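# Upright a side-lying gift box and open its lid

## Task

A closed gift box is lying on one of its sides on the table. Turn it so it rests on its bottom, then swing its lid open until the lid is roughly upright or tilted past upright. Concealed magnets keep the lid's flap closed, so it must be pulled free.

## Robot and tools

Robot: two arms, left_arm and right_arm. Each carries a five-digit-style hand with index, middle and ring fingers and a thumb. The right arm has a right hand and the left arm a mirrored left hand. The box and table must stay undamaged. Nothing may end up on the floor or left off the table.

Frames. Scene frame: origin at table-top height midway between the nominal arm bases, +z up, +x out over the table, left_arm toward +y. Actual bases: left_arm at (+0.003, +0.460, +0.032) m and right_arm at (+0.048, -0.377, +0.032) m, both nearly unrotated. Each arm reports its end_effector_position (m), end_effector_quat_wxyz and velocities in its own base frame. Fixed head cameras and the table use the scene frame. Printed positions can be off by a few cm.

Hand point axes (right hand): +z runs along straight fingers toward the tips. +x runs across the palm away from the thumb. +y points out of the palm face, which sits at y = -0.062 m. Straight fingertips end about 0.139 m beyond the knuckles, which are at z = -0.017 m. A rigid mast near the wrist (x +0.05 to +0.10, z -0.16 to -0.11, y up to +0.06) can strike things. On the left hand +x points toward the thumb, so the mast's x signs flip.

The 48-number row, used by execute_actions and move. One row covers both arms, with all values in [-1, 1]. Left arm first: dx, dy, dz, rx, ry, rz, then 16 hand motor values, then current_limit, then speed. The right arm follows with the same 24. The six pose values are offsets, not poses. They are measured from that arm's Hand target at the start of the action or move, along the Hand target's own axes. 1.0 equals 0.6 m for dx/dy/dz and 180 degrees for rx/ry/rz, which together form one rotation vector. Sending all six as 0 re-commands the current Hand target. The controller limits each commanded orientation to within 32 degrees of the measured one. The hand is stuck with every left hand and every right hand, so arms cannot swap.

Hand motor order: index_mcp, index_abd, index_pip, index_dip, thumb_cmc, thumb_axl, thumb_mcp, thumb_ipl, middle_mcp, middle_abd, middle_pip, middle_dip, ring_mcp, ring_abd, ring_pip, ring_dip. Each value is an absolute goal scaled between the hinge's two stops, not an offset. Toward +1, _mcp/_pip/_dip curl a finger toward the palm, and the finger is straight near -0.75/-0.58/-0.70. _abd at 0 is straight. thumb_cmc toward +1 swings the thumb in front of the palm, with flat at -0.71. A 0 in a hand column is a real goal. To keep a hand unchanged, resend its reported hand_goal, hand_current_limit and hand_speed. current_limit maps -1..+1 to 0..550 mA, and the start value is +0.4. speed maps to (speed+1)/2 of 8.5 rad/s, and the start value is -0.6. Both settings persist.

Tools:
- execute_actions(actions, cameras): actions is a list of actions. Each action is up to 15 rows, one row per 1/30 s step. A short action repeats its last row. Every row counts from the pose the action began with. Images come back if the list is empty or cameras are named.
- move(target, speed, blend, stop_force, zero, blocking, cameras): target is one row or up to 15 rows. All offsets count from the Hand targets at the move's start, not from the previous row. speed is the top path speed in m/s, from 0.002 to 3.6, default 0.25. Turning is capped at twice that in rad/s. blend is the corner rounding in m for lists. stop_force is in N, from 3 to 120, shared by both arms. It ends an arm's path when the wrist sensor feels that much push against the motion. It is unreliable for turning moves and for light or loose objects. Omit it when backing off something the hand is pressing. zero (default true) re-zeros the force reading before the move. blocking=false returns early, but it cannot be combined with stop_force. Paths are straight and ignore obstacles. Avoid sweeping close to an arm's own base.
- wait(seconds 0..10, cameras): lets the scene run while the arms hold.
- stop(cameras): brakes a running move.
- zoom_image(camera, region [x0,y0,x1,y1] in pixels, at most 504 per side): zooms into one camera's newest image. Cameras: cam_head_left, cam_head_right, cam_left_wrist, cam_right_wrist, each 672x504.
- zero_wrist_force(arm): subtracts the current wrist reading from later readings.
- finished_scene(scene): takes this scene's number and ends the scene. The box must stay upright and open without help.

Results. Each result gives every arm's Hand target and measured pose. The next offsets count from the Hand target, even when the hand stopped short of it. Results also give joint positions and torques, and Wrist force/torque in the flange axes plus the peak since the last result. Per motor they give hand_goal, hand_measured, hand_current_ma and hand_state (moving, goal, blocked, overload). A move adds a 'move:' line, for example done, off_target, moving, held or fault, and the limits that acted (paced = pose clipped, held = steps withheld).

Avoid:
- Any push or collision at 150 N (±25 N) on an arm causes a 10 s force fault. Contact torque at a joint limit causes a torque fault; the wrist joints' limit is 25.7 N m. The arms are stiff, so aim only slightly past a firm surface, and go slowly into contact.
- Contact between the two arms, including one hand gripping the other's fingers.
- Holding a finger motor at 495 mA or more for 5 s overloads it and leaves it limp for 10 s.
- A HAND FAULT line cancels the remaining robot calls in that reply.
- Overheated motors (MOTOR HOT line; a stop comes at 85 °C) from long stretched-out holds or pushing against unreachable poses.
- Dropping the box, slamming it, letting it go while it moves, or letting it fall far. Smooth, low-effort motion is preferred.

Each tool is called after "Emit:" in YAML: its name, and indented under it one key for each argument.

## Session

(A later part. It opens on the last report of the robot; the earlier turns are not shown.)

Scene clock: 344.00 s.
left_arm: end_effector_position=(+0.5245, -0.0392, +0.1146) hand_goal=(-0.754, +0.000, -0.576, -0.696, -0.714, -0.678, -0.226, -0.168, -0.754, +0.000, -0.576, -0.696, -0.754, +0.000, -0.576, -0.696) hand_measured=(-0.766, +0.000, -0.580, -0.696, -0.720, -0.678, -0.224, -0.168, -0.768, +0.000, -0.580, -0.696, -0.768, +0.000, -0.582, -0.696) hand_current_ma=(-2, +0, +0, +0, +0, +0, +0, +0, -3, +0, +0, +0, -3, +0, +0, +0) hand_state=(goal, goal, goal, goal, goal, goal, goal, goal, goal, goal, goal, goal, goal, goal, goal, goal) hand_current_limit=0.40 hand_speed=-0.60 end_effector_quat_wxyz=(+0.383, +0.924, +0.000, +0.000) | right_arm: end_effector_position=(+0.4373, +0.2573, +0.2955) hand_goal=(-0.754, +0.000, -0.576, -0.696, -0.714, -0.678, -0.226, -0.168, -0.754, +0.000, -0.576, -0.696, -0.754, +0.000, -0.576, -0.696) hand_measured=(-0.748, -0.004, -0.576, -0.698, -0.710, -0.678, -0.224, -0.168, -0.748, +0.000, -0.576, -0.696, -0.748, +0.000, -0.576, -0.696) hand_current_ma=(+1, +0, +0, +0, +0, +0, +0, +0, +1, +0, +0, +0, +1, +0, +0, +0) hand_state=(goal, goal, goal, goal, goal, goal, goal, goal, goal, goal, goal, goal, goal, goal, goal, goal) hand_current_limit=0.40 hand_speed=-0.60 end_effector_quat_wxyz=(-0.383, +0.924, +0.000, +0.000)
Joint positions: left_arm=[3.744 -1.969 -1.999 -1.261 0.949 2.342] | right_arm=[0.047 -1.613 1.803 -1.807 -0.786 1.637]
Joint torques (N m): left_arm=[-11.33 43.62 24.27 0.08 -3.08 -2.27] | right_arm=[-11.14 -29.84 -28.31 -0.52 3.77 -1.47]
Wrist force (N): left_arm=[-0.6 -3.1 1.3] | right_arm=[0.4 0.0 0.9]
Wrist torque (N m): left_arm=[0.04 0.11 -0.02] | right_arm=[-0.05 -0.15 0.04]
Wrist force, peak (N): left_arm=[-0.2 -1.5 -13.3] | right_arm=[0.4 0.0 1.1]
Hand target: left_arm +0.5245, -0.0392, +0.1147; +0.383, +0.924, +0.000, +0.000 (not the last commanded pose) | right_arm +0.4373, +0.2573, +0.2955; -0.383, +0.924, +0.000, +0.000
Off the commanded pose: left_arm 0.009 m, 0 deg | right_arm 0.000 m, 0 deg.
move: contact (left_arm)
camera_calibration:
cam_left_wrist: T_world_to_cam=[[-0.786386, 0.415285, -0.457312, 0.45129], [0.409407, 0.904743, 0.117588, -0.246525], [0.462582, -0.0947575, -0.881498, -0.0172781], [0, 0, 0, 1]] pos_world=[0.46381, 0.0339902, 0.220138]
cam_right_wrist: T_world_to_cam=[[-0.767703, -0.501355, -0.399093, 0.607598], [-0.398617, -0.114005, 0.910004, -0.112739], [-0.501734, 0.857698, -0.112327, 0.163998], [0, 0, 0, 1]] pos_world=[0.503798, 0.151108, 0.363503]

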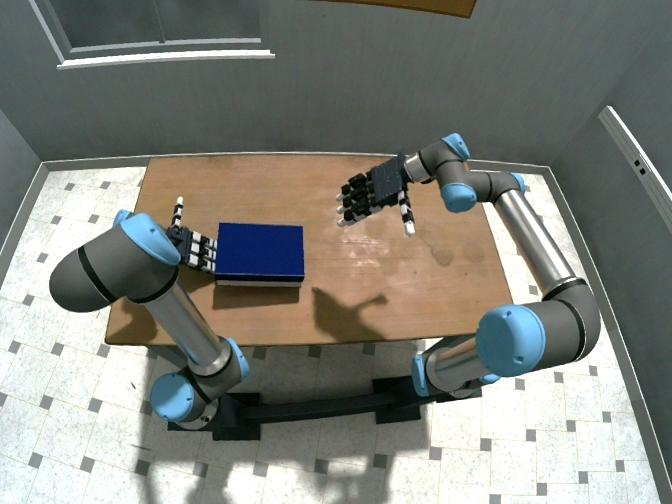

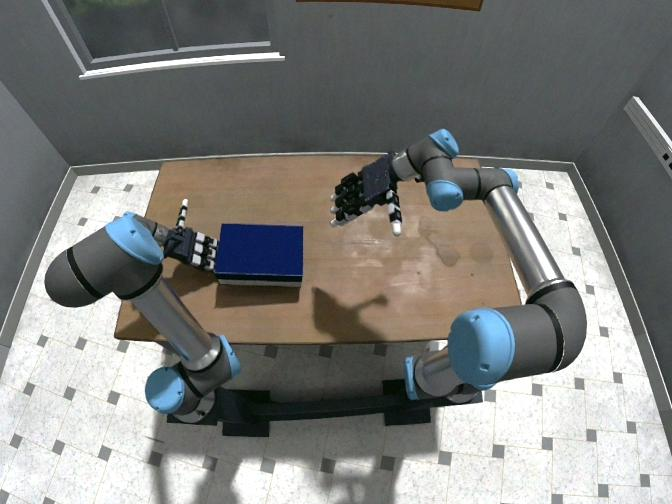

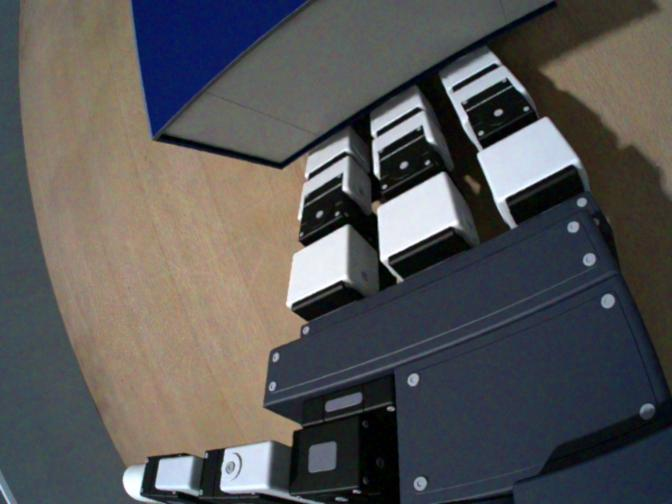

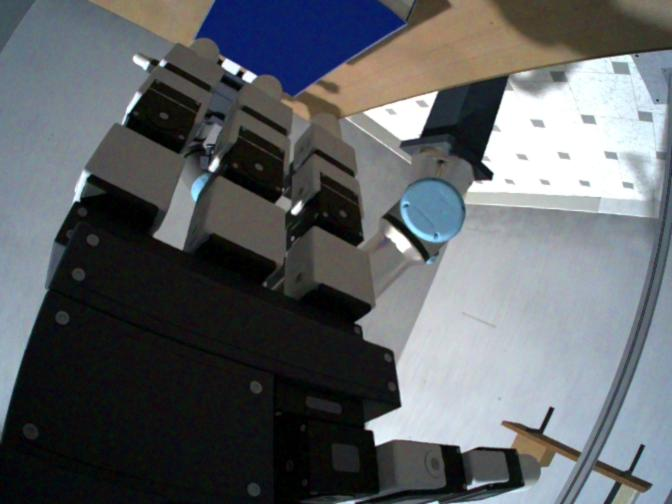

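Emit:
move:
  target: [0,0,0,0,0,0,-0.754,0,-0.576,-0.696,-0.714,-0.678,-0.226,-0.168,-0.754,0,-0.576,-0.696,-0.754,0,-0.576,-0.696,0.4,-0.6,0,0,0.3536,0,0,0,-0.754,0,-0.576,-0.696,-0.714,-0.678,-0.226,-0.168,-0.754,0,-0.576,-0.696,-0.754,0,-0.576,-0.696,0.4,-0.6]
  speed: 0.25

Emit:
move:
  target: [0,0,0,0,0,0,-0.754,0,-0.576,-0.696,-0.714,-0.678,-0.226,-0.168,-0.754,0,-0.576,-0.696,-0.754,0,-0.576,-0.696,0.4,-0.6,0,0.0707,0.0707,0,0,0,-0.754,0,-0.576,-0.696,-0.714,-0.678,-0.226,-0.168,-0.754,0,-0.576,-0.696,-0.754,0,-0.576,-0.696,0.4,-0.6]
  speed: 0.03
  stop_force: 6
  cameras: ["all"]

Emit:
zoom_image:
  camera: "cam_head_right"
  region: [180, 180, 340, 320]

Scene clock: 362.20 s.
left_arm: end_effector_position=(+0.5245, -0.0392, +0.1147) hand_goal=(-0.754, +0.000, -0.576, -0.696, -0.714, -0.678, -0.226, -0.168, -0.754, +0.000, -0.576, -0.696, -0.754, +0.000, -0.576, -0.696) hand_measured=(-0.766, +0.000, -0.580, -0.696, -0.720, -0.678, -0.224, -0.168, -0.768, +0.000, -0.580, -0.696, -0.768, +0.000, -0.582, -0.696) hand_current_ma=(-2, +0, +0, +0, +0, +0, +0, +0, -3, +0, +0, +0, -3, +0, +0, +0) hand_state=(goal, goal, goal, goal, goal, goal, goal, goal, goal, goal, goal, goal, goal, goal, goal, goal) hand_current_limit=0.40 hand_speed=-0.60 end_effector_quat_wxyz=(+0.383, +0.924, +0.000, +0.000) | right_arm: end_effector_position=(+0.4373, +0.4072, +0.1455) hand_goal=(-0.754, +0.000, -0.576, -0.696, -0.714, -0.678, -0.226, -0.168, -0.754, +0.000, -0.576, -0.696, -0.754, +0.000, -0.576, -0.696) hand_measured=(-0.748, -0.004, -0.576, -0.698, -0.710, -0.678, -0.224, -0.168, -0.748, +0.000, -0.576, -0.696, -0.748, +0.000, -0.576, -0.696) hand_current_ma=(+1, +0, +0, +0, +0, +0, +0, +0, +1, +0, +0, +0, +1, +0, +0, +0) hand_state=(goal, goal, goal, goal, goal, goal, goal, goal, goal, goal, goal, goal, goal, goal, goal, goal) hand_current_limit=0.40 hand_speed=-0.60 end_effector_quat_wxyz=(-0.383, +0.924, +0.000, +0.000)
Joint positions: left_arm=[3.744 -1.969 -1.999 -1.261 0.949 2.342] | right_arm=[0.342 -1.272 1.906 -2.528 -0.842 2.037]
Joint torques (N m): left_arm=[-12.08 42.98 23.86 0.02 -3.25 -2.22] | right_arm=[10.05 -17.89 -24.7 -4.6 -1.27 1.55]
Wrist force (N): left_arm=[-0.4 -3.1 1.3] | right_arm=[-0.1 0.2 0.8]
Wrist torque (N m): left_arm=[0.04 0.08 -0.01] | right_arm=[-0.08 -0.06 -0.12]
Wrist force, peak (N): left_arm=[-0.4 -3.6 1.6] | right_arm=[-0.2 0.2 1.7]
Hand target: left_arm +0.5245, -0.0392, +0.1147; +0.383, +0.924, +0.000, +0.000 | right_arm +0.4373, +0.4073, +0.1455; -0.383, +0.924, +0.000, +0.000
Off the commanded pose: left_arm 0.000 m, 0 deg | right_arm 0.000 m, 0 deg.
move: done

Scene clock: 364.63 s.
left_arm: end_effector_position=(+0.5245, -0.0392, +0.1147) hand_goal=(-0.754, +0.000, -0.576, -0.696, -0.714, -0.678, -0.226, -0.168, -0.754, +0.000, -0.576, -0.696, -0.754, +0.000, -0.576, -0.696) hand_measured=(-0.770, +0.000, -0.582, -0.696, -0.720, -0.678, -0.224, -0.168, -0.772, +0.000, -0.582, -0.696, -0.772, +0.000, -0.582, -0.696) hand_current_ma=(-4, +0, +0, +0, +0, +0, +0, +0, -5, +0, -1, +0, -5, +0, -1, +0) hand_state=(goal, goal, goal, goal, goal, goal, goal, goal, goal, goal, goal, goal, goal, goal, goal, goal) hand_current_limit=0.40 hand_speed=-0.60 end_effector_quat_wxyz=(+0.383, +0.924, +0.000, +0.000) | right_arm: end_effector_position=(+0.4373, +0.4073, +0.1092) hand_goal=(-0.754, +0.000, -0.576, -0.696, -0.714, -0.678, -0.226, -0.168, -0.754, +0.000, -0.576, -0.696, -0.754, +0.000, -0.576, -0.696) hand_measured=(-0.750, -0.002, -0.578, -0.698, -0.710, -0.678, -0.224, -0.168, -0.752, +0.000, -0.578, -0.696, -0.752, +0.000, -0.578, -0.696) hand_current_ma=(+0, +0, +0, +0, +1, +0, +0, +0, +0, +0, +0, +0, +0, +0, +0, +0) hand_state=(goal, goal, goal, goal, goal, goal, goal, goal, goal, goal, goal, goal, goal, goal, goal, goal) hand_current_limit=0.40 hand_speed=-0.60 end_effector_quat_wxyz=(-0.383, +0.924, +0.000, +0.000)
Joint positions: left_arm=[3.744 -1.969 -1.999 -1.261 0.949 2.342] | right_arm=[0.342 -1.215 1.942 -2.621 -0.842 2.037]
Joint torques (N m): left_arm=[-10.49 40.63 19.77 0.03 -3.29 -2.28] | right_arm=[8.89 -40.97 -24.23 -0.57 -1.19 -1.02]
Wrist force (N): left_arm=[-0.2 -3.0 -0.6] | right_arm=[-0.3 -0.4 0.3]
Wrist torque (N m): left_arm=[0.13 0.01 0.00] | right_arm=[-0.04 -0.02 -0.15]
Wrist force, peak (N): left_arm=[-0.4 -5.0 -0.4] | right_arm=[-0.5 -1.8 -12.1]
Hand target: left_arm +0.5245, -0.0392, +0.1147; +0.383, +0.924, +0.000, +0.000 | right_arm +0.4373, +0.4073, +0.1092; -0.383, +0.924, +0.000, +0.000 (not the last commanded pose)
Off the commanded pose: left_arm 0.000 m, 0 deg | right_arm 0.024 m, 0 deg.
move: contact (right_arm)
camera_calibration:
cam_left_wrist: T_world_to_cam=[[-0.78635, 0.415277, -0.457382, 0.451289], [0.409387, 0.904747, 0.117624, -0.246524], [0.462661, -0.0947528, -0.881457, -0.0173238], [0, 0, 0, 1]] pos_world=[0.46381, 0.0339902, 0.220138]
cam_right_wrist: T_world_to_cam=[[-0.767685, -0.501478, -0.398973, 0.60838], [-0.398501, -0.113993, 0.910056, 0.0737841], [-0.501853, 0.857628, -0.112329, 0.0144487], [0, 0, 0, 1]] pos_world=[0.503699, 0.301109, 0.177203]

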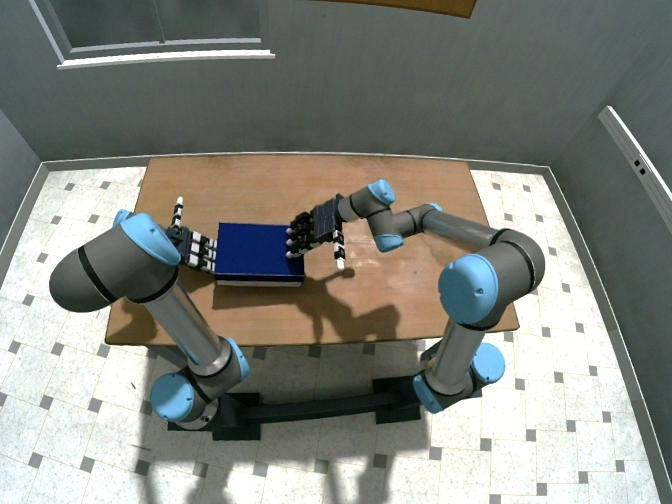

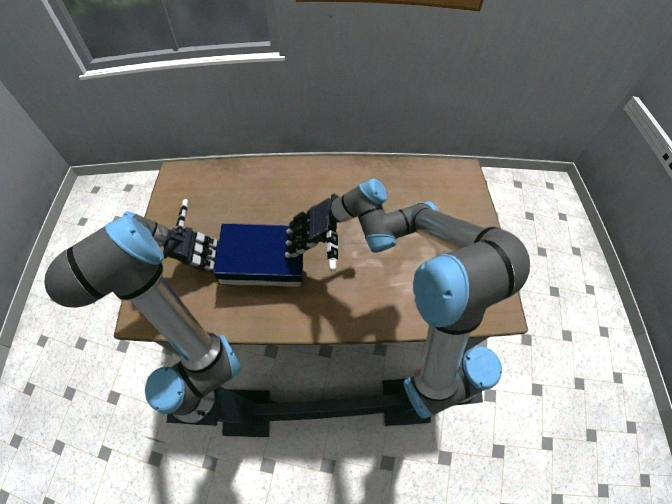

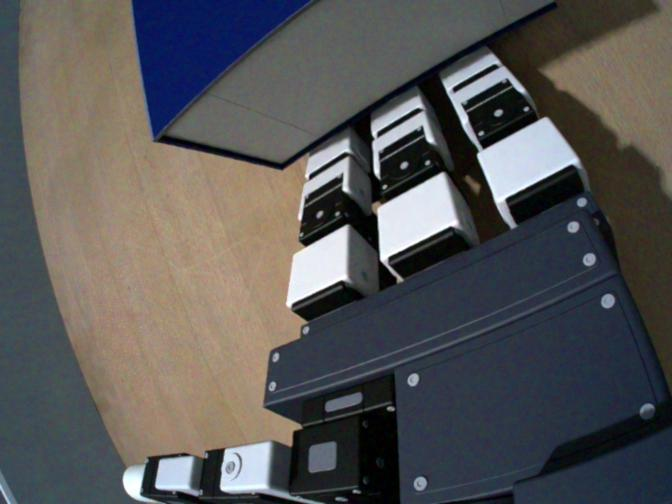

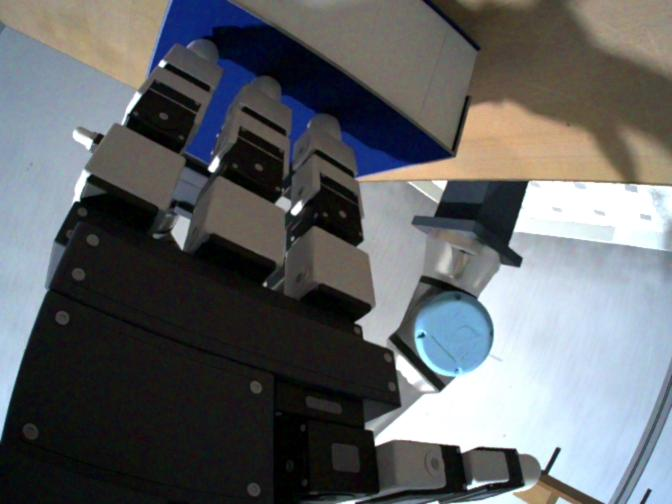

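Scaled by 3.150 from the camera's 672x504 image, which has a finer 960x720 frame.

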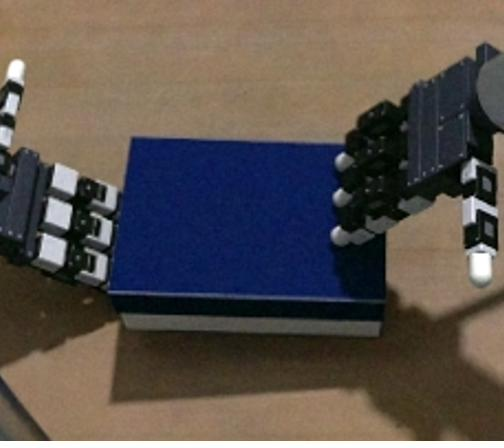

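Emit:
move:
  target: [0,0,0,0,0,0,-0.754,0,-0.576,-0.696,-0.714,-0.678,-0.226,-0.168,-0.754,0,-0.576,-0.696,-0.754,0,-0.576,-0.696,0.4,-0.6,0,0.003,0.003,0,0,0,-0.754,0,-0.576,-0.696,-0.714,-0.678,-0.226,-0.168,-0.754,0,-0.576,-0.696,-0.754,0,-0.576,-0.696,0.4,-0.6]
  speed: 0.02

Emit:
move:
  target: [0,-0.0707,-0.0707,0,0,0,-0.754,0,-0.576,-0.696,-0.714,-0.678,-0.226,-0.168,-0.754,0,-0.576,-0.696,-0.754,0,-0.576,-0.696,0.4,-0.6,0,0,0,0,0,0,-0.754,0,-0.576,-0.696,-0.714,-0.678,-0.226,-0.168,-0.754,0,-0.576,-0.696,-0.754,0,-0.576,-0.696,0.4,-0.6]
  speed: 0.03
  cameras: ["all"]

Emit:
zoom_image:
  camera: "cam_head_right"
  region: [180, 180, 340, 320]

Scene clock: 372.23 s.
left_arm: end_effector_position=(+0.5245, -0.0392, +0.1147) hand_goal=(-0.754, +0.000, -0.576, -0.696, -0.714, -0.678, -0.226, -0.168, -0.754, +0.000, -0.576, -0.696, -0.754, +0.000, -0.576, -0.696) hand_measured=(-0.772, +0.000, -0.582, -0.692, -0.720, -0.678, -0.224, -0.168, -0.774, +0.000, -0.582, -0.690, -0.774, +0.000, -0.582, -0.690) hand_current_ma=(-6, +0, +0, +0, +0, +0, +0, +0, -6, +0, -1, +0, -6, +0, -1, +0) hand_state=(goal, goal, goal, goal, goal, goal, goal, goal, goal, goal, goal, goal, goal, goal, goal, goal) hand_current_limit=0.40 hand_speed=-0.60 end_effector_quat_wxyz=(+0.383, +0.924, +0.000, +0.000) | right_arm: end_effector_position=(+0.4373, +0.4073, +0.1068) hand_goal=(-0.754, +0.000, -0.576, -0.696, -0.714, -0.678, -0.226, -0.168, -0.754, +0.000, -0.576, -0.696, -0.754, +0.000, -0.576, -0.696) hand_measured=(-0.758, -0.004, -0.578, -0.698, -0.710, -0.678, -0.224, -0.168, -0.758, -0.002, -0.578, -0.696, -0.758, -0.002, -0.578, -0.696) hand_current_ma=(-1, +0, +0, +0, +1, +0, +0, +0, -1, +0, +0, +0, -1, +0, +0, +0) hand_state=(goal, goal, goal, goal, goal, goal, goal, goal, goal, goal, goal, goal, goal, goal, goal, goal) hand_current_limit=0.40 hand_speed=-0.60 end_effector_quat_wxyz=(-0.383, +0.924, +0.000, +0.000)
Joint positions: left_arm=[3.744 -1.969 -1.999 -1.261 0.949 2.342] | right_arm=[0.342 -1.211 1.944 -2.628 -0.842 2.037]
Joint torques (N m): left_arm=[-6.3 32.94 12.5 0.09 -3.17 -2.33] | right_arm=[8.13 -9.33 -3.2 -2.57 -1.19 -1.21]
Wrist force (N): left_arm=[-0.1 -6.7 -1.9] | right_arm=[-0.9 -4.0 -26.2]
Wrist torque (N m): left_arm=[0.31 -0.01 0.10] | right_arm=[2.11 0.49 -0.28]
Wrist force, peak (N): left_arm=[-0.3 -6.9 -2.3] | right_arm=[-0.9 -4.0 -26.2]
Hand target: left_arm +0.5245, -0.0392, +0.1147; +0.383, +0.924, +0.000, +0.000 | right_arm +0.4373, +0.4073, +0.1067; -0.383, +0.924, +0.000, +0.000
Off the commanded pose: left_arm 0.000 m, 0 deg | right_arm 0.000 m, 0 deg.
move: done

Scene clock: 374.60 s.
left_arm: end_effector_position=(+0.5245, +0.0206, +0.1147) hand_goal=(-0.754, +0.000, -0.576, -0.696, -0.714, -0.678, -0.226, -0.168, -0.754, +0.000, -0.576, -0.696, -0.754, +0.000, -0.576, -0.696) hand_measured=(-0.768, +0.000, -0.582, -0.694, -0.720, -0.678, -0.224, -0.168, -0.770, +0.000, -0.582, -0.694, -0.768, +0.000, -0.582, -0.694) hand_current_ma=(-3, +0, +0, +0, +0, +0, +0, +0, -4, +0, -1, +0, -3, +0, +0, +0) hand_state=(goal, goal, goal, goal, goal, goal, goal, goal, goal, goal, goal, goal, goal, goal, goal, goal) hand_current_limit=0.40 hand_speed=-0.60 end_effector_quat_wxyz=(+0.383, +0.924, +0.000, +0.000) | right_arm: end_effector_position=(+0.4373, +0.4073, +0.1067) hand_goal=(-0.754, +0.000, -0.576, -0.696, -0.714, -0.678, -0.226, -0.168, -0.754, +0.000, -0.576, -0.696, -0.754, +0.000, -0.576, -0.696) hand_measured=(-0.748, -0.002, -0.576, -0.698, -0.710, -0.678, -0.224, -0.168, -0.748, +0.000, -0.576, -0.698, -0.748, +0.000, -0.576, -0.698) hand_current_ma=(+1, +0, +0, +0, +1, +0, +0, +0, +1, +0, +0, +0, +1, +0, +0, +0) hand_state=(goal, goal, goal, goal, goal, goal, goal, goal, goal, goal, goal, goal, goal, goal, goal, goal) hand_current_limit=0.40 hand_speed=-0.60 end_effector_quat_wxyz=(-0.383, +0.924, +0.000, +0.000)
Joint positions: left_arm=[3.834 -2.008 -1.918 -1.355 0.995 2.436] | right_arm=[0.342 -1.21 1.944 -2.628 -0.842 2.037]
Joint torques (N m): left_arm=[11.7 25.5 21.98 -0.34 0.97 1.92] | right_arm=[8.13 -42.07 -23.54 -4.43 -1.22 0.74]
Wrist force (N): left_arm=[0.1 -1.6 0.0] | right_arm=[-0.3 -0.1 0.5]
Wrist torque (N m): left_arm=[0.00 0.01 -0.01] | right_arm=[-0.11 -0.03 -0.16]
Wrist force, peak (N): left_arm=[-0.5 -7.0 -1.7] | right_arm=[-0.9 -3.9 -27.7]
Hand target: left_arm +0.5245, +0.0208, +0.1147; +0.383, +0.924, +0.000, +0.000 | right_arm +0.4373, +0.4073, +0.1067; -0.383, +0.924, +0.000, +0.000
Off the commanded pose: left_arm 0.000 m, 0 deg | right_arm 0.000 m, 0 deg.
move: done
camera_calibration:
cam_left_wrist: T_world_to_cam=[[-0.78635, 0.415277, -0.457382, 0.426455], [0.409387, 0.904747, 0.117624, -0.300628], [0.462661, -0.0947528, -0.881457, -0.0116575], [0, 0, 0, 1]] pos_world=[0.46381, 0.0937902, 0.220138]
cam_right_wrist: T_world_to_cam=[[-0.767685, -0.501478, -0.398973, 0.607343], [-0.398501, -0.113993, 0.910056, 0.0761503], [-0.501853, 0.857628, -0.112329, 0.0141567], [0, 0, 0, 1]] pos_world=[0.503699, 0.301109, 0.174603]

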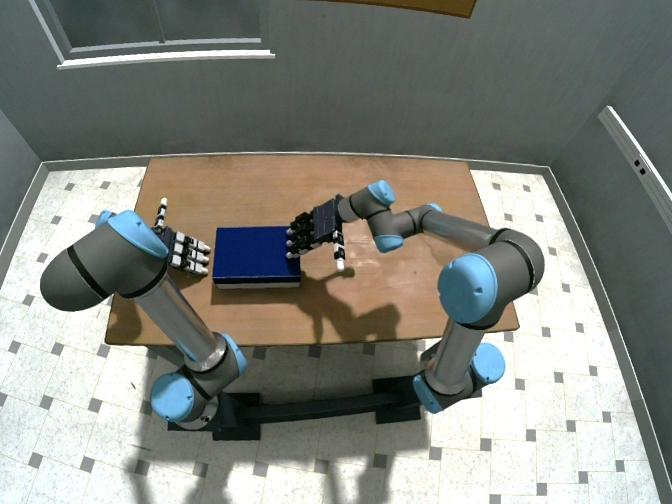

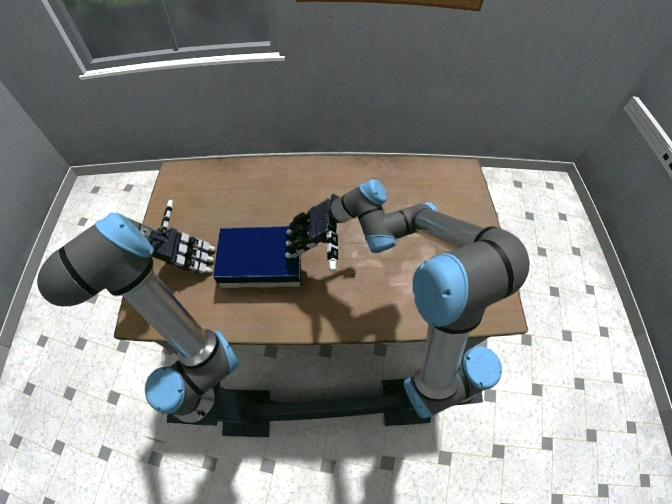

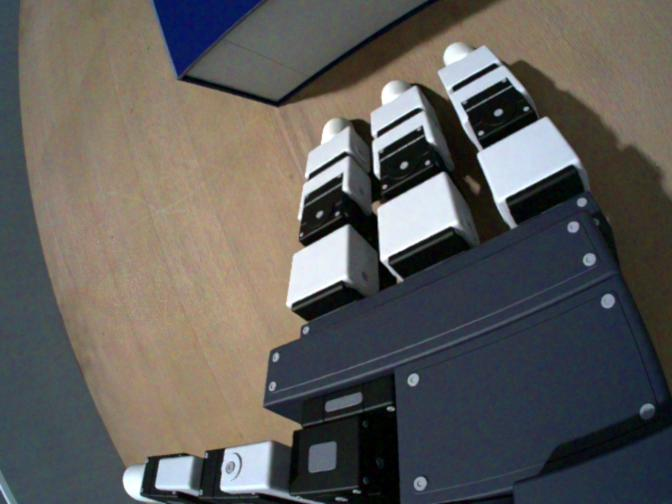

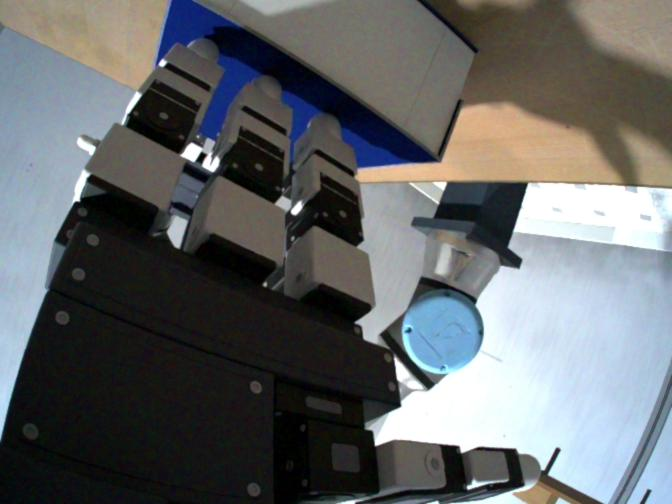

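Scaled by 3.150 from the camera's 672x504 image, which has a finer 960x720 frame.

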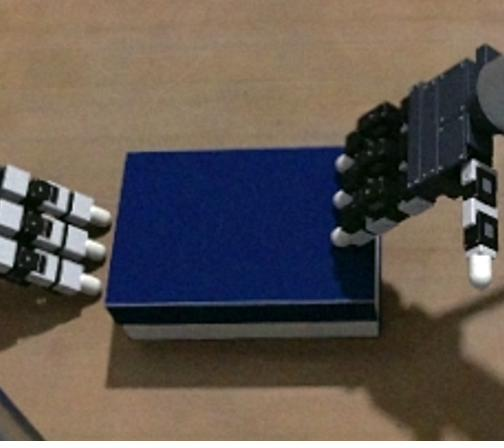

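Emit:
move:
  target:
    - [-0.05,0.1803,-0.1803,0,0,0,-0.754,0,-0.576,0.609,-0.714,-0.678,-0.226,-0.168,-0.754,0,-0.576,0.609,-0.754,0,-0.576,0.609,0.7,-0.6,0,-0.0236,-0.0236,0,0,0,-0.754,0,-0.576,-0.696,-0.714,-0.678,-0.226,-0.168,-0.754,0,-0.576,-0.696,-0.754,0,-0.576,-0.696,0.4,-0.6]
    - [-0.2482,0.3632,0.0026,0.1368,0.1368,-0.3303,-0.754,0,-0.576,0.609,-0.714,-0.678,-0.226,-0.168,-0.754,0,-0.576,0.609,-0.754,0,-0.576,0.609,0.7,-0.6,0,0.1,-0.2,0,0,0,-0.754,0,-0.576,-0.696,-0.714,-0.678,-0.226,-0.168,-0.754,0,-0.576,-0.696,-0.754,0,-0.576,-0.696,0.4,-0.6]
    - [-0.3075,0.2095,0.2779,0.1954,0.1954,-0.4718,-0.754,0,-0.576,0.609,-0.714,-0.678,-0.226,-0.168,-0.754,0,-0.576,0.609,-0.754,0,-0.576,0.609,0.7,-0.6,0,0.165,-0.3064,0,0,0,-0.754,0,-0.576,-0.696,-0.714,-0.678,-0.226,-0.168,-0.754,0,-0.576,-0.696,-0.754,0,-0.576,-0.696,0.4,-0.6]
  speed: 0.35
  blend: 0.04
  cameras: ["all"]

Emit:
zoom_image:
  camera: "cam_head_right"
  region: [180, 180, 340, 320]

Emit:
zoom_image:
  camera: "cam_left_wrist"
  region: [200, 0, 672, 300]

Scene clock: 465.03 s.
left_arm: end_effector_position=(+0.3399, -0.1859, +0.0857) hand_goal=(-0.754, +0.000, -0.576, +0.608, -0.714, -0.678, -0.226, -0.168, -0.754, +0.000, -0.576, +0.608, -0.754, +0.000, -0.576, +0.608) hand_measured=(-0.756, +0.000, -0.578, +0.604, -0.718, -0.678, -0.224, -0.168, -0.756, +0.000, -0.580, +0.604, -0.756, +0.000, -0.578, +0.604) hand_current_ma=(+0, +0, +0, +0, +0, +0, +0, +0, +0, +0, +0, +0, +0, +0, +0, +0) hand_state=(goal, goal, goal, goal, goal, goal, goal, goal, goal, goal, goal, goal, goal, goal, goal, goal) hand_current_limit=0.70 hand_speed=-0.60 end_effector_quat_wxyz=(+0.000, +0.707, +0.707, +0.000) | right_arm: end_effector_position=(+0.4373, +0.2073, +0.1667) hand_goal=(-0.754, +0.000, -0.576, -0.696, -0.714, -0.678, -0.226, -0.168, -0.754, +0.000, -0.576, -0.696, -0.754, +0.000, -0.576, -0.696) hand_measured=(-0.748, -0.002, -0.576, -0.698, -0.710, -0.678, -0.224, -0.168, -0.748, +0.000, -0.576, -0.698, -0.748, +0.000, -0.576, -0.698) hand_current_ma=(+1, +0, +0, +0, +1, +0, +0, +0, +1, +0, +0, +0, +1, +0, +0, +0) hand_state=(goal, goal, goal, goal, goal, goal, goal, goal, goal, goal, goal, goal, goal, goal, goal, goal) hand_current_limit=0.40 hand_speed=-0.60 end_effector_quat_wxyz=(-0.383, +0.924, +0.000, +0.000)
Joint positions: left_arm=[2.873 -1.358 -2.517 -0.837 1.571 -0.269] | right_arm=[-0.062 -1.544 2.056 -2.021 -0.787 1.483]
Joint torques (N m): left_arm=[-8.7 -2 25.92 3.82 1.88 -2.3] | right_arm=[-11.89 -30.99 -25.98 -0.4 -0.79 -1.51]
Wrist force (N): left_arm=[0.1 0.2 0.0] | right_arm=[-0.2 0.0 0.8]
Wrist torque (N m): left_arm=[0.02 0.00 0.07] | right_arm=[-0.08 -0.03 -0.01]
Wrist force, peak (N): left_arm=[0.3 -2.7 0.9] | right_arm=[0.1 0.3 1.1]
Hand target: left_arm +0.3400, -0.1859, +0.0856; +0.000, +0.707, +0.707, +0.000 | right_arm +0.4373, +0.2073, +0.1667; -0.383, +0.924, +0.000, +0.000
Off the commanded pose: left_arm 0.000 m, 0 deg | right_arm 0.000 m, 0 deg.
move: done
camera_calibration:
cam_left_wrist: T_world_to_cam=[[-0.617223, -0.786233, -0.0295575, 0.0362973], [-0.556391, 0.40961, 0.722945, 0.149597], [-0.556296, 0.462664, -0.690273, 0.462216], [0, 0, 0, 1]] pos_world=[0.362767, -0.246589, 0.211978]
cam_right_wrist: T_world_to_cam=[[-0.767685, -0.501478, -0.398973, 0.531063], [-0.398501, -0.113993, 0.910056, -0.00121176], [-0.501853, 0.857628, -0.112329, 0.192472], [0, 0, 0, 1]] pos_world=[0.503799, 0.101109, 0.234603]

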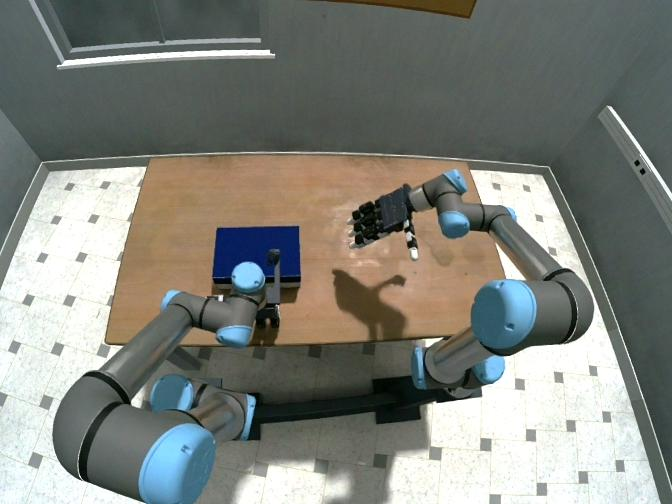

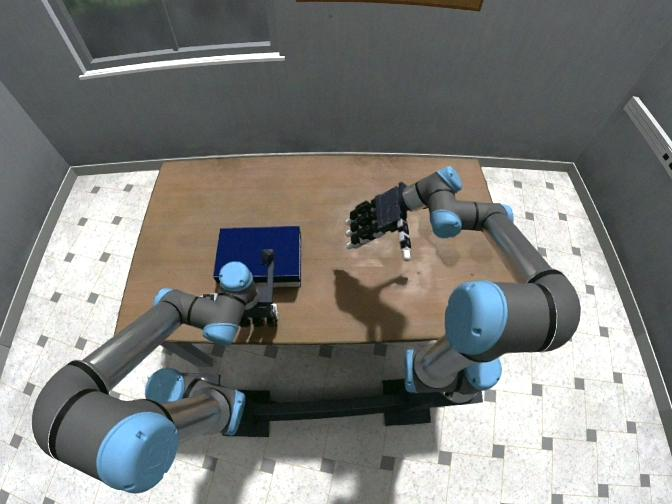

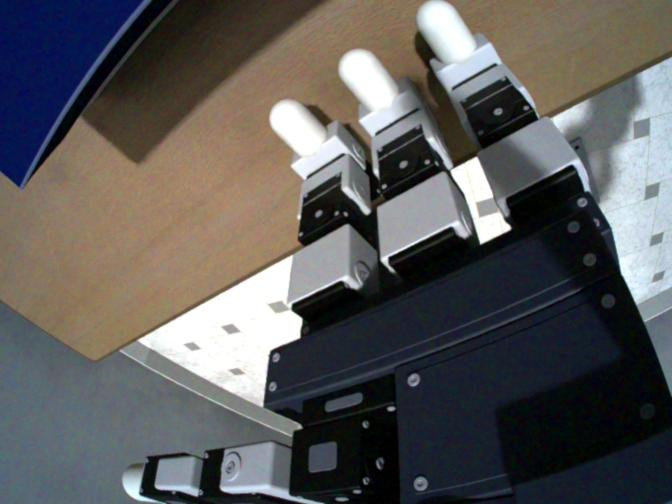

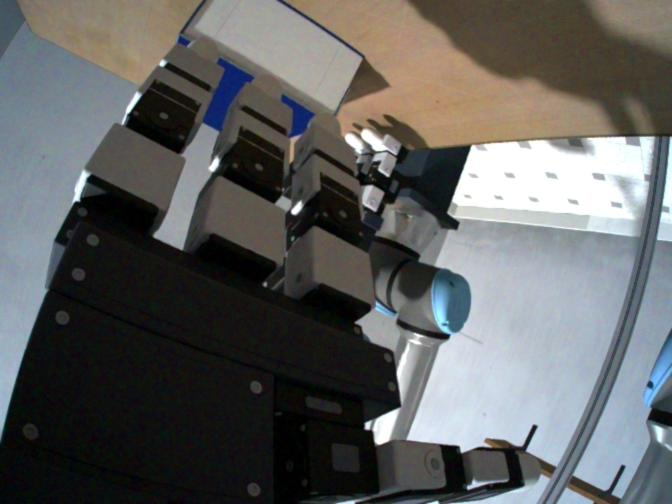

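Scaled by 3.150 from the camera's 672x504 image, which has a finer 960x720 frame.

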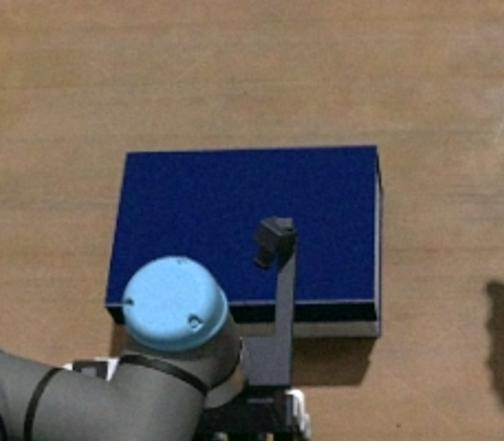

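Scaled by 1.068 from the camera's 672x504 image, which has a finer 960x720 frame.

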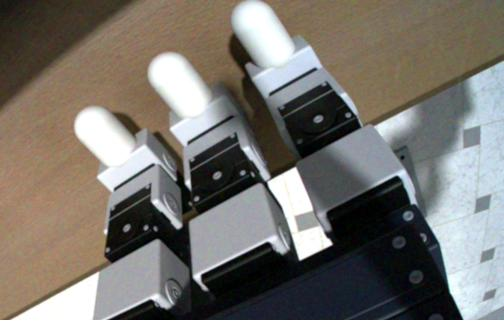

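Emit:
move:
  target: [-0.0015,0.1217,0.0333,0,0,0,-0.754,0,-0.576,0.608,-0.714,-0.678,-0.226,-0.168,-0.754,0,-0.576,0.608,-0.754,0,-0.576,0.608,0.7,-0.6,0,0,0,0,0,0,-0.754,0,-0.576,-0.696,-0.714,-0.678,-0.226,-0.168,-0.754,0,-0.576,-0.696,-0.754,0,-0.576,-0.696,0.4,-0.6]
  speed: 0.12

Emit:
move:
  target: [0,0.06,0,0,0,0,-0.754,0,-0.576,0.608,-0.714,-0.678,-0.226,-0.168,-0.754,0,-0.576,0.608,-0.754,0,-0.576,0.608,0.7,-0.6,0,0,0,0,0,0,-0.754,0,-0.576,-0.696,-0.714,-0.678,-0.226,-0.168,-0.754,0,-0.576,-0.696,-0.754,0,-0.576,-0.696,0.4,-0.6]
  speed: 0.025
  stop_force: 3.5
  cameras: ["all"]

Emit:
zoom_image:
  camera: "cam_head_right"
  region: [200, 200, 320, 320]

Emit:
zoom_image:
  camera: "cam_right_wrist"
  region: [130, 0, 430, 225]

Scene clock: 484.67 s.
left_arm: end_effector_position=(+0.4129, -0.1869, +0.0657) hand_goal=(-0.754, +0.000, -0.576, +0.608, -0.714, -0.678, -0.226, -0.168, -0.754, +0.000, -0.576, +0.608, -0.754, +0.000, -0.576, +0.608) hand_measured=(-0.756, +0.000, -0.578, +0.604, -0.716, -0.678, -0.224, -0.168, -0.756, +0.000, -0.580, +0.604, -0.756, +0.000, -0.578, +0.604) hand_current_ma=(+0, +0, +0, +0, +0, +0, +0, +0, +0, +0, +0, +0, +0, +0, +0, +0) hand_state=(goal, goal, goal, goal, goal, goal, goal, goal, goal, goal, goal, goal, goal, goal, goal, goal) hand_current_limit=0.70 hand_speed=-0.60 end_effector_quat_wxyz=(+0.000, +0.707, +0.707, +0.000) | right_arm: end_effector_position=(+0.4373, +0.2073, +0.1667) hand_goal=(-0.754, +0.000, -0.576, -0.696, -0.714, -0.678, -0.226, -0.168, -0.754, +0.000, -0.576, -0.696, -0.754, +0.000, -0.576, -0.696) hand_measured=(-0.748, -0.002, -0.576, -0.698, -0.710, -0.678, -0.224, -0.168, -0.748, +0.000, -0.576, -0.698, -0.748, +0.000, -0.576, -0.698) hand_current_ma=(+1, +0, +0, +0, +1, +0, +0, +0, +1, +0, +0, +0, +1, +0, +0, +0) hand_state=(goal, goal, goal, goal, goal, goal, goal, goal, goal, goal, goal, goal, goal, goal, goal, goal) hand_current_limit=0.40 hand_speed=-0.60 end_effector_quat_wxyz=(-0.383, +0.924, +0.000, +0.000)
Joint positions: left_arm=[2.923 -1.581 -2.401 -0.73 1.571 -0.219] | right_arm=[-0.062 -1.544 2.056 -2.021 -0.787 1.483]
Joint torques (N m): left_arm=[11.65 6.78 24.53 3.76 0.38 1.93] | right_arm=[-10.85 -30.56 -26.02 -0.31 3.35 -1.51]
Wrist force (N): left_arm=[-0.1 0.1 0.2] | right_arm=[0.0 0.0 0.9]
Wrist torque (N m): left_arm=[-0.03 -0.01 -0.05] | right_arm=[-0.09 -0.06 0.00]
Wrist force, peak (N): left_arm=[0.1 0.8 0.1] | right_arm=[-0.1 -0.3 1.1]
Hand target: left_arm +0.4130, -0.1869, +0.0657; +0.000, +0.707, +0.707, +0.000 | right_arm +0.4373, +0.2073, +0.1667; -0.383, +0.924, +0.000, +0.000
Off the commanded pose: left_arm 0.000 m, 0 deg | right_arm 0.000 m, 0 deg.
move: done

Scene clock: 487.10 s.
left_arm: end_effector_position=(+0.4490, -0.1869, +0.0657) hand_goal=(-0.754, +0.000, -0.576, +0.608, -0.714, -0.678, -0.226, -0.168, -0.754, +0.000, -0.576, +0.608, -0.754, +0.000, -0.576, +0.608) hand_measured=(-0.762, +0.000, -0.578, +0.612, -0.716, -0.678, -0.224, -0.168, -0.760, +0.000, -0.580, +0.610, -0.760, +0.000, -0.578, +0.608) hand_current_ma=(-1, +0, +0, +0, +0, +0, +0, +0, -1, +0, +0, +0, +0, +0, +0, +0) hand_state=(goal, goal, goal, goal, goal, goal, goal, goal, goal, goal, goal, goal, goal, goal, goal, goal) hand_current_limit=0.70 hand_speed=-0.60 end_effector_quat_wxyz=(+0.000, +0.707, +0.707, +0.000) | right_arm: end_effector_position=(+0.4373, +0.2073, +0.1667) hand_goal=(-0.754, +0.000, -0.576, -0.696, -0.714, -0.678, -0.226, -0.168, -0.754, +0.000, -0.576, -0.696, -0.754, +0.000, -0.576, -0.696) hand_measured=(-0.748, -0.002, -0.576, -0.698, -0.710, -0.678, -0.224, -0.168, -0.748, +0.000, -0.576, -0.698, -0.748, +0.000, -0.576, -0.698) hand_current_ma=(+1, +0, +0, +0, +1, +0, +0, +0, +1, +0, +0, +0, +1, +0, +0, +0) hand_state=(goal, goal, goal, goal, goal, goal, goal, goal, goal, goal, goal, goal, goal, goal, goal, goal) hand_current_limit=0.40 hand_speed=-0.60 end_effector_quat_wxyz=(-0.383, +0.924, +0.000, +0.000)
Joint positions: left_arm=[2.942 -1.654 -2.323 -0.736 1.571 -0.199] | right_arm=[-0.062 -1.544 2.056 -2.021 -0.787 1.483]
Joint torques (N m): left_arm=[12.6 10.82 24.74 1.63 2.1 2.02] | right_arm=[-10.93 -30.49 -26.21 -0.34 3.31 -1.44]
Wrist force (N): left_arm=[-0.2 -2.9 -2.1] | right_arm=[0.1 -0.2 0.8]
Wrist torque (N m): left_arm=[0.22 -0.02 -0.03] | right_arm=[-0.11 -0.06 0.00]
Wrist force, peak (N): left_arm=[-0.3 -3.5 -1.9] | right_arm=[-0.2 0.0 1.2]
Hand target: left_arm +0.4490, -0.1869, +0.0657; +0.000, +0.707, +0.707, +0.000 | right_arm +0.4373, +0.2073, +0.1667; -0.383, +0.924, +0.000, +0.000
Off the commanded pose: left_arm 0.000 m, 0 deg | right_arm 0.000 m, 0 deg.
move: done
camera_calibration:
cam_left_wrist: T_world_to_cam=[[-0.617135, -0.786298, -0.0296703, 0.102222], [-0.556487, 0.409485, 0.722941, 0.225183], [-0.556298, 0.462663, -0.690272, 0.509566], [0, 0, 0, 1]] pos_world=[0.471867, -0.24759, 0.191978]
cam_right_wrist: T_world_to_cam=[[-0.767685, -0.501478, -0.398973, 0.531063], [-0.398501, -0.113993, 0.910056, -0.00121176], [-0.501853, 0.857628, -0.112329, 0.192472], [0, 0, 0, 1]] pos_world=[0.503799, 0.101109, 0.234603]

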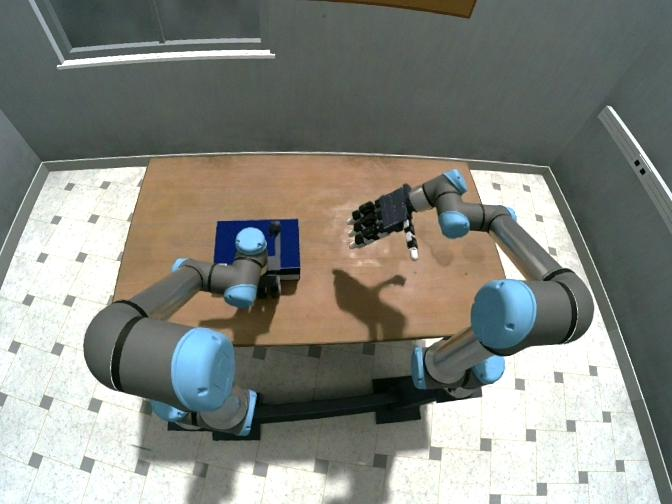

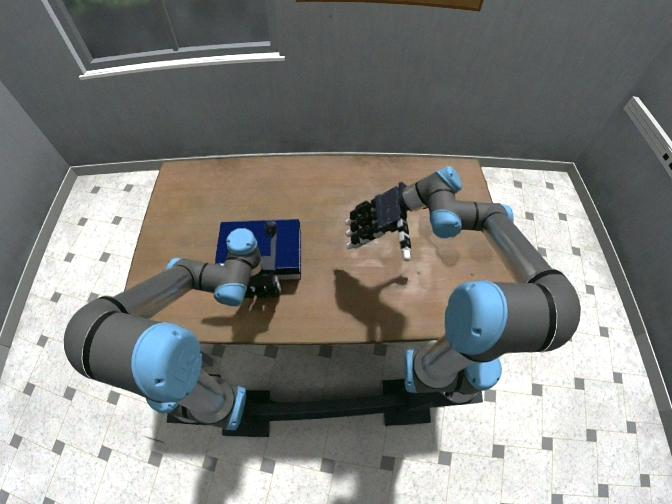

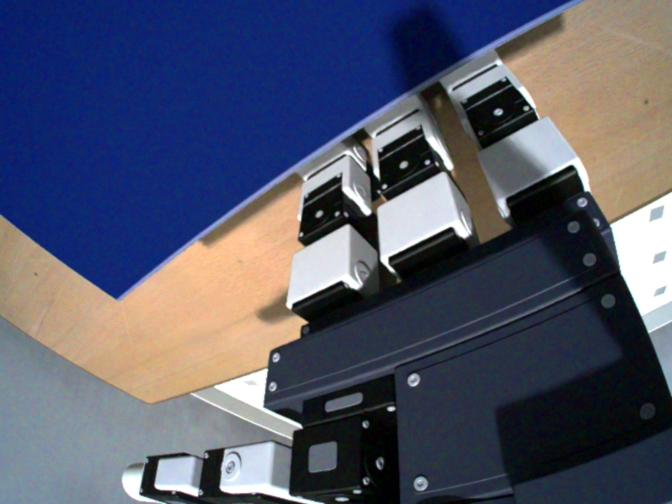

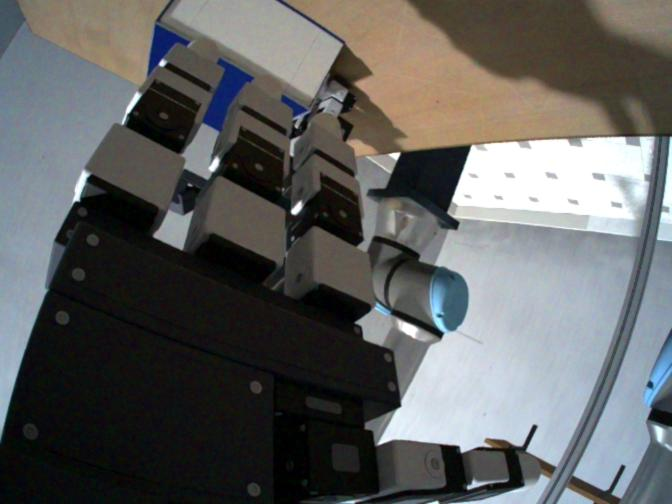

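Scaled by 4.200 from the camera's 672x504 image, which has a finer 960x720 frame.

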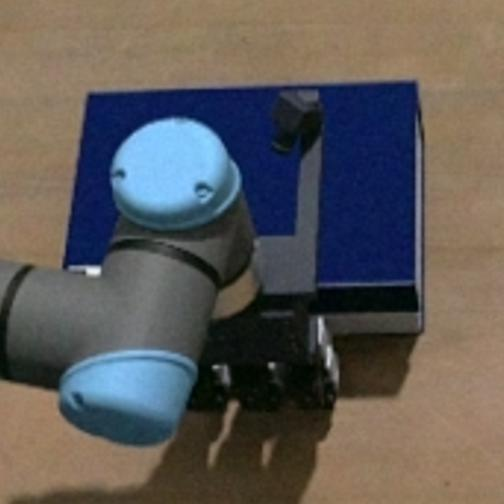

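Scaled by 1.680 from the camera's 672x504 image, which has a finer 960x720 frame.

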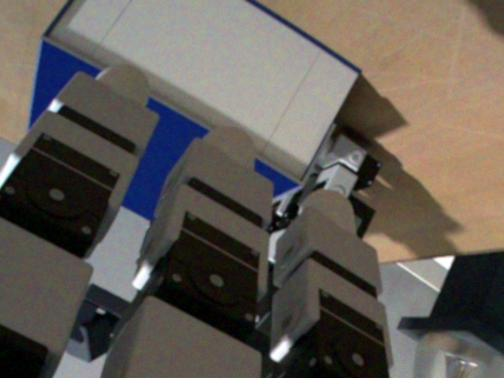

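Emit:
move:
  target: [0,0,-0.0417,0,0,0,-0.754,0,-0.576,0.608,-0.714,-0.678,-0.226,-0.168,-0.754,0,-0.576,0.608,-0.754,0,-0.576,0.608,0.7,-0.6,0,0,0,0,0,0,-0.754,0,-0.576,-0.696,-0.714,-0.678,-0.226,-0.168,-0.754,0,-0.576,-0.696,-0.754,0,-0.576,-0.696,0.4,-0.6]
  speed: 0.03
  stop_force: 20
  cameras: ["all"]

Emit:
zoom_image:
  camera: "cam_head_right"
  region: [200, 200, 320, 320]

Emit:
zoom_image:
  camera: "cam_right_wrist"
  region: [130, 0, 430, 225]

Scene clock: 498.50 s.
left_arm: end_effector_position=(+0.4490, -0.1869, +0.0907) hand_goal=(-0.754, +0.000, -0.576, +0.608, -0.714, -0.678, -0.226, -0.168, -0.754, +0.000, -0.576, +0.608, -0.754, +0.000, -0.576, +0.608) hand_measured=(-0.762, +0.000, -0.582, +0.604, -0.716, -0.678, -0.224, -0.168, -0.760, +0.000, -0.582, +0.606, -0.760, +0.000, -0.580, +0.604) hand_current_ma=(-1, +0, +0, +0, +0, +0, +0, +0, -1, +0, +0, +0, -1, +0, +0, +0) hand_state=(goal, goal, goal, goal, goal, goal, goal, goal, goal, goal, goal, goal, goal, goal, goal, goal) hand_current_limit=0.70 hand_speed=-0.60 end_effector_quat_wxyz=(+0.000, +0.707, +0.707, +0.000) | right_arm: end_effector_position=(+0.4373, +0.2073, +0.1667) hand_goal=(-0.754, +0.000, -0.576, -0.696, -0.714, -0.678, -0.226, -0.168, -0.754, +0.000, -0.576, -0.696, -0.754, +0.000, -0.576, -0.696) hand_measured=(-0.748, -0.002, -0.576, -0.698, -0.710, -0.678, -0.224, -0.168, -0.748, +0.000, -0.576, -0.698, -0.748, +0.000, -0.576, -0.698) hand_current_ma=(+1, +0, +0, +0, +1, +0, +0, +0, +1, +0, +0, +0, +1, +0, +0, +0) hand_state=(goal, goal, goal, goal, goal, goal, goal, goal, goal, goal, goal, goal, goal, goal, goal, goal) hand_current_limit=0.40 hand_speed=-0.60 end_effector_quat_wxyz=(-0.383, +0.924, +0.000, +0.000)
Joint positions: left_arm=[2.942 -1.597 -2.293 -0.822 1.571 -0.199] | right_arm=[-0.062 -1.544 2.056 -2.021 -0.787 1.483]
Joint torques (N m): left_arm=[7.7 29.49 26.89 1.72 0.04 0.96] | right_arm=[-10.88 -30.17 -25.54 -0.28 3.3 -1.5]
Wrist force (N): left_arm=[0.0 -0.9 1.8] | right_arm=[-0.1 -0.1 0.8]
Wrist torque (N m): left_arm=[0.04 0.00 -0.01] | right_arm=[-0.09 -0.04 -0.01]
Wrist force, peak (N): left_arm=[0.0 -2.9 -2.6] | right_arm=[-0.1 -0.2 1.1]
Hand target: left_arm +0.4490, -0.1869, +0.0907; +0.000, +0.707, +0.707, +0.000 | right_arm +0.4373, +0.2073, +0.1667; -0.383, +0.924, +0.000, +0.000
Off the commanded pose: left_arm 0.000 m, 0 deg | right_arm 0.000 m, 0 deg.
move: done
camera_calibration:
cam_left_wrist: T_world_to_cam=[[-0.61709, -0.786331, -0.0297267, 0.102947], [-0.556535, 0.409423, 0.722939, 0.207118], [-0.556298, 0.462663, -0.690272, 0.526823], [0, 0, 0, 1]] pos_world=[0.471867, -0.24759, 0.216978]
cam_right_wrist: T_world_to_cam=[[-0.767685, -0.501478, -0.398973, 0.531063], [-0.398501, -0.113993, 0.910056, -0.00121176], [-0.501853, 0.857628, -0.112329, 0.192472], [0, 0, 0, 1]] pos_world=[0.503799, 0.101109, 0.234603]

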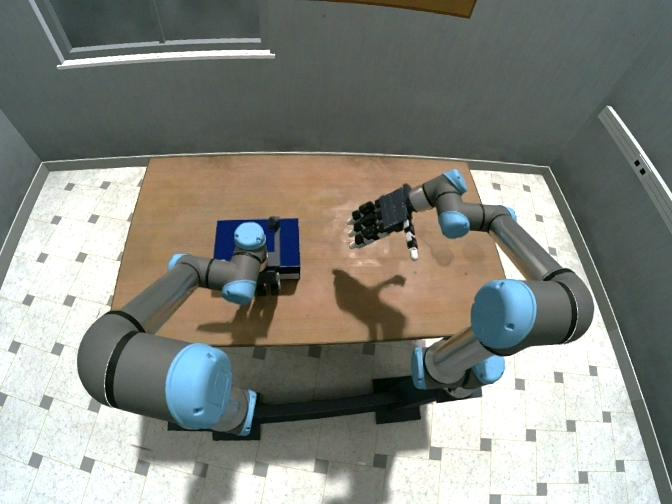

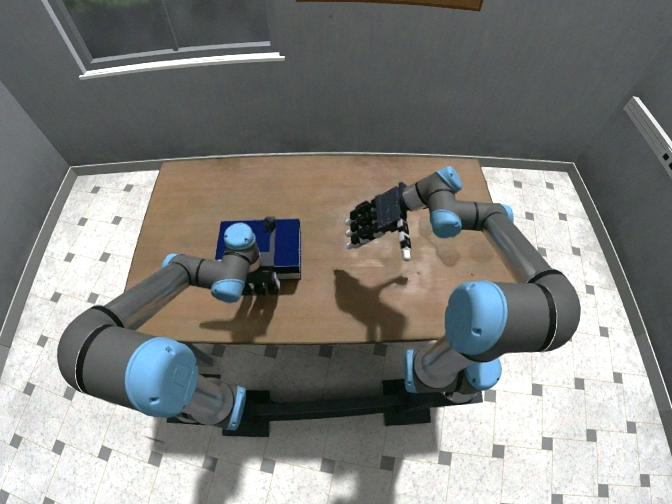

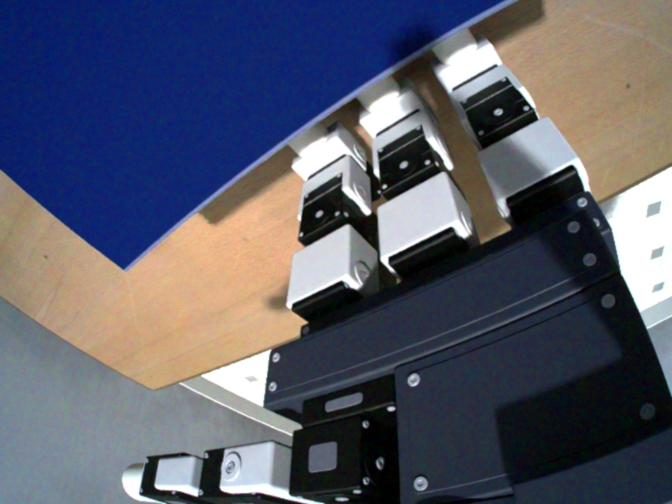

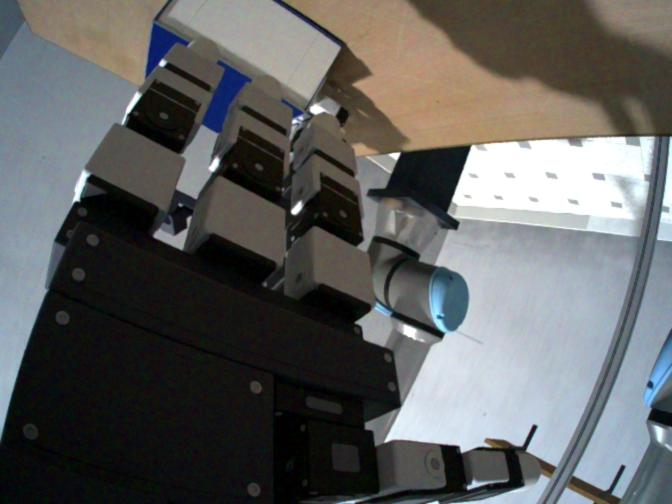

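Scaled by 4.200 from the camera's 672x504 image, which has a finer 960x720 frame.

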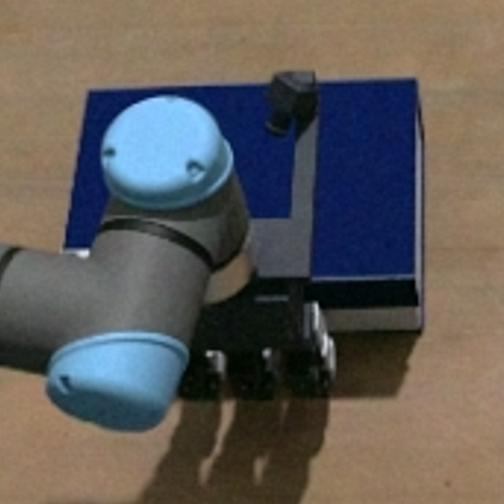

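Scaled by 1.680 from the camera's 672x504 image, which has a finer 960x720 frame.

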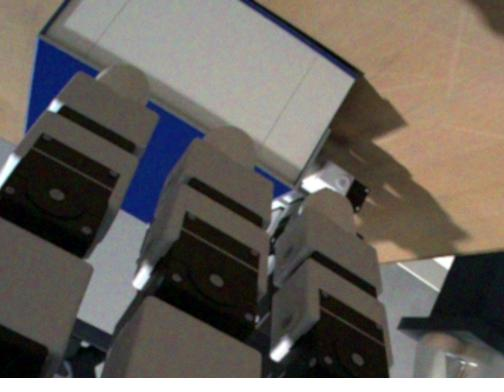

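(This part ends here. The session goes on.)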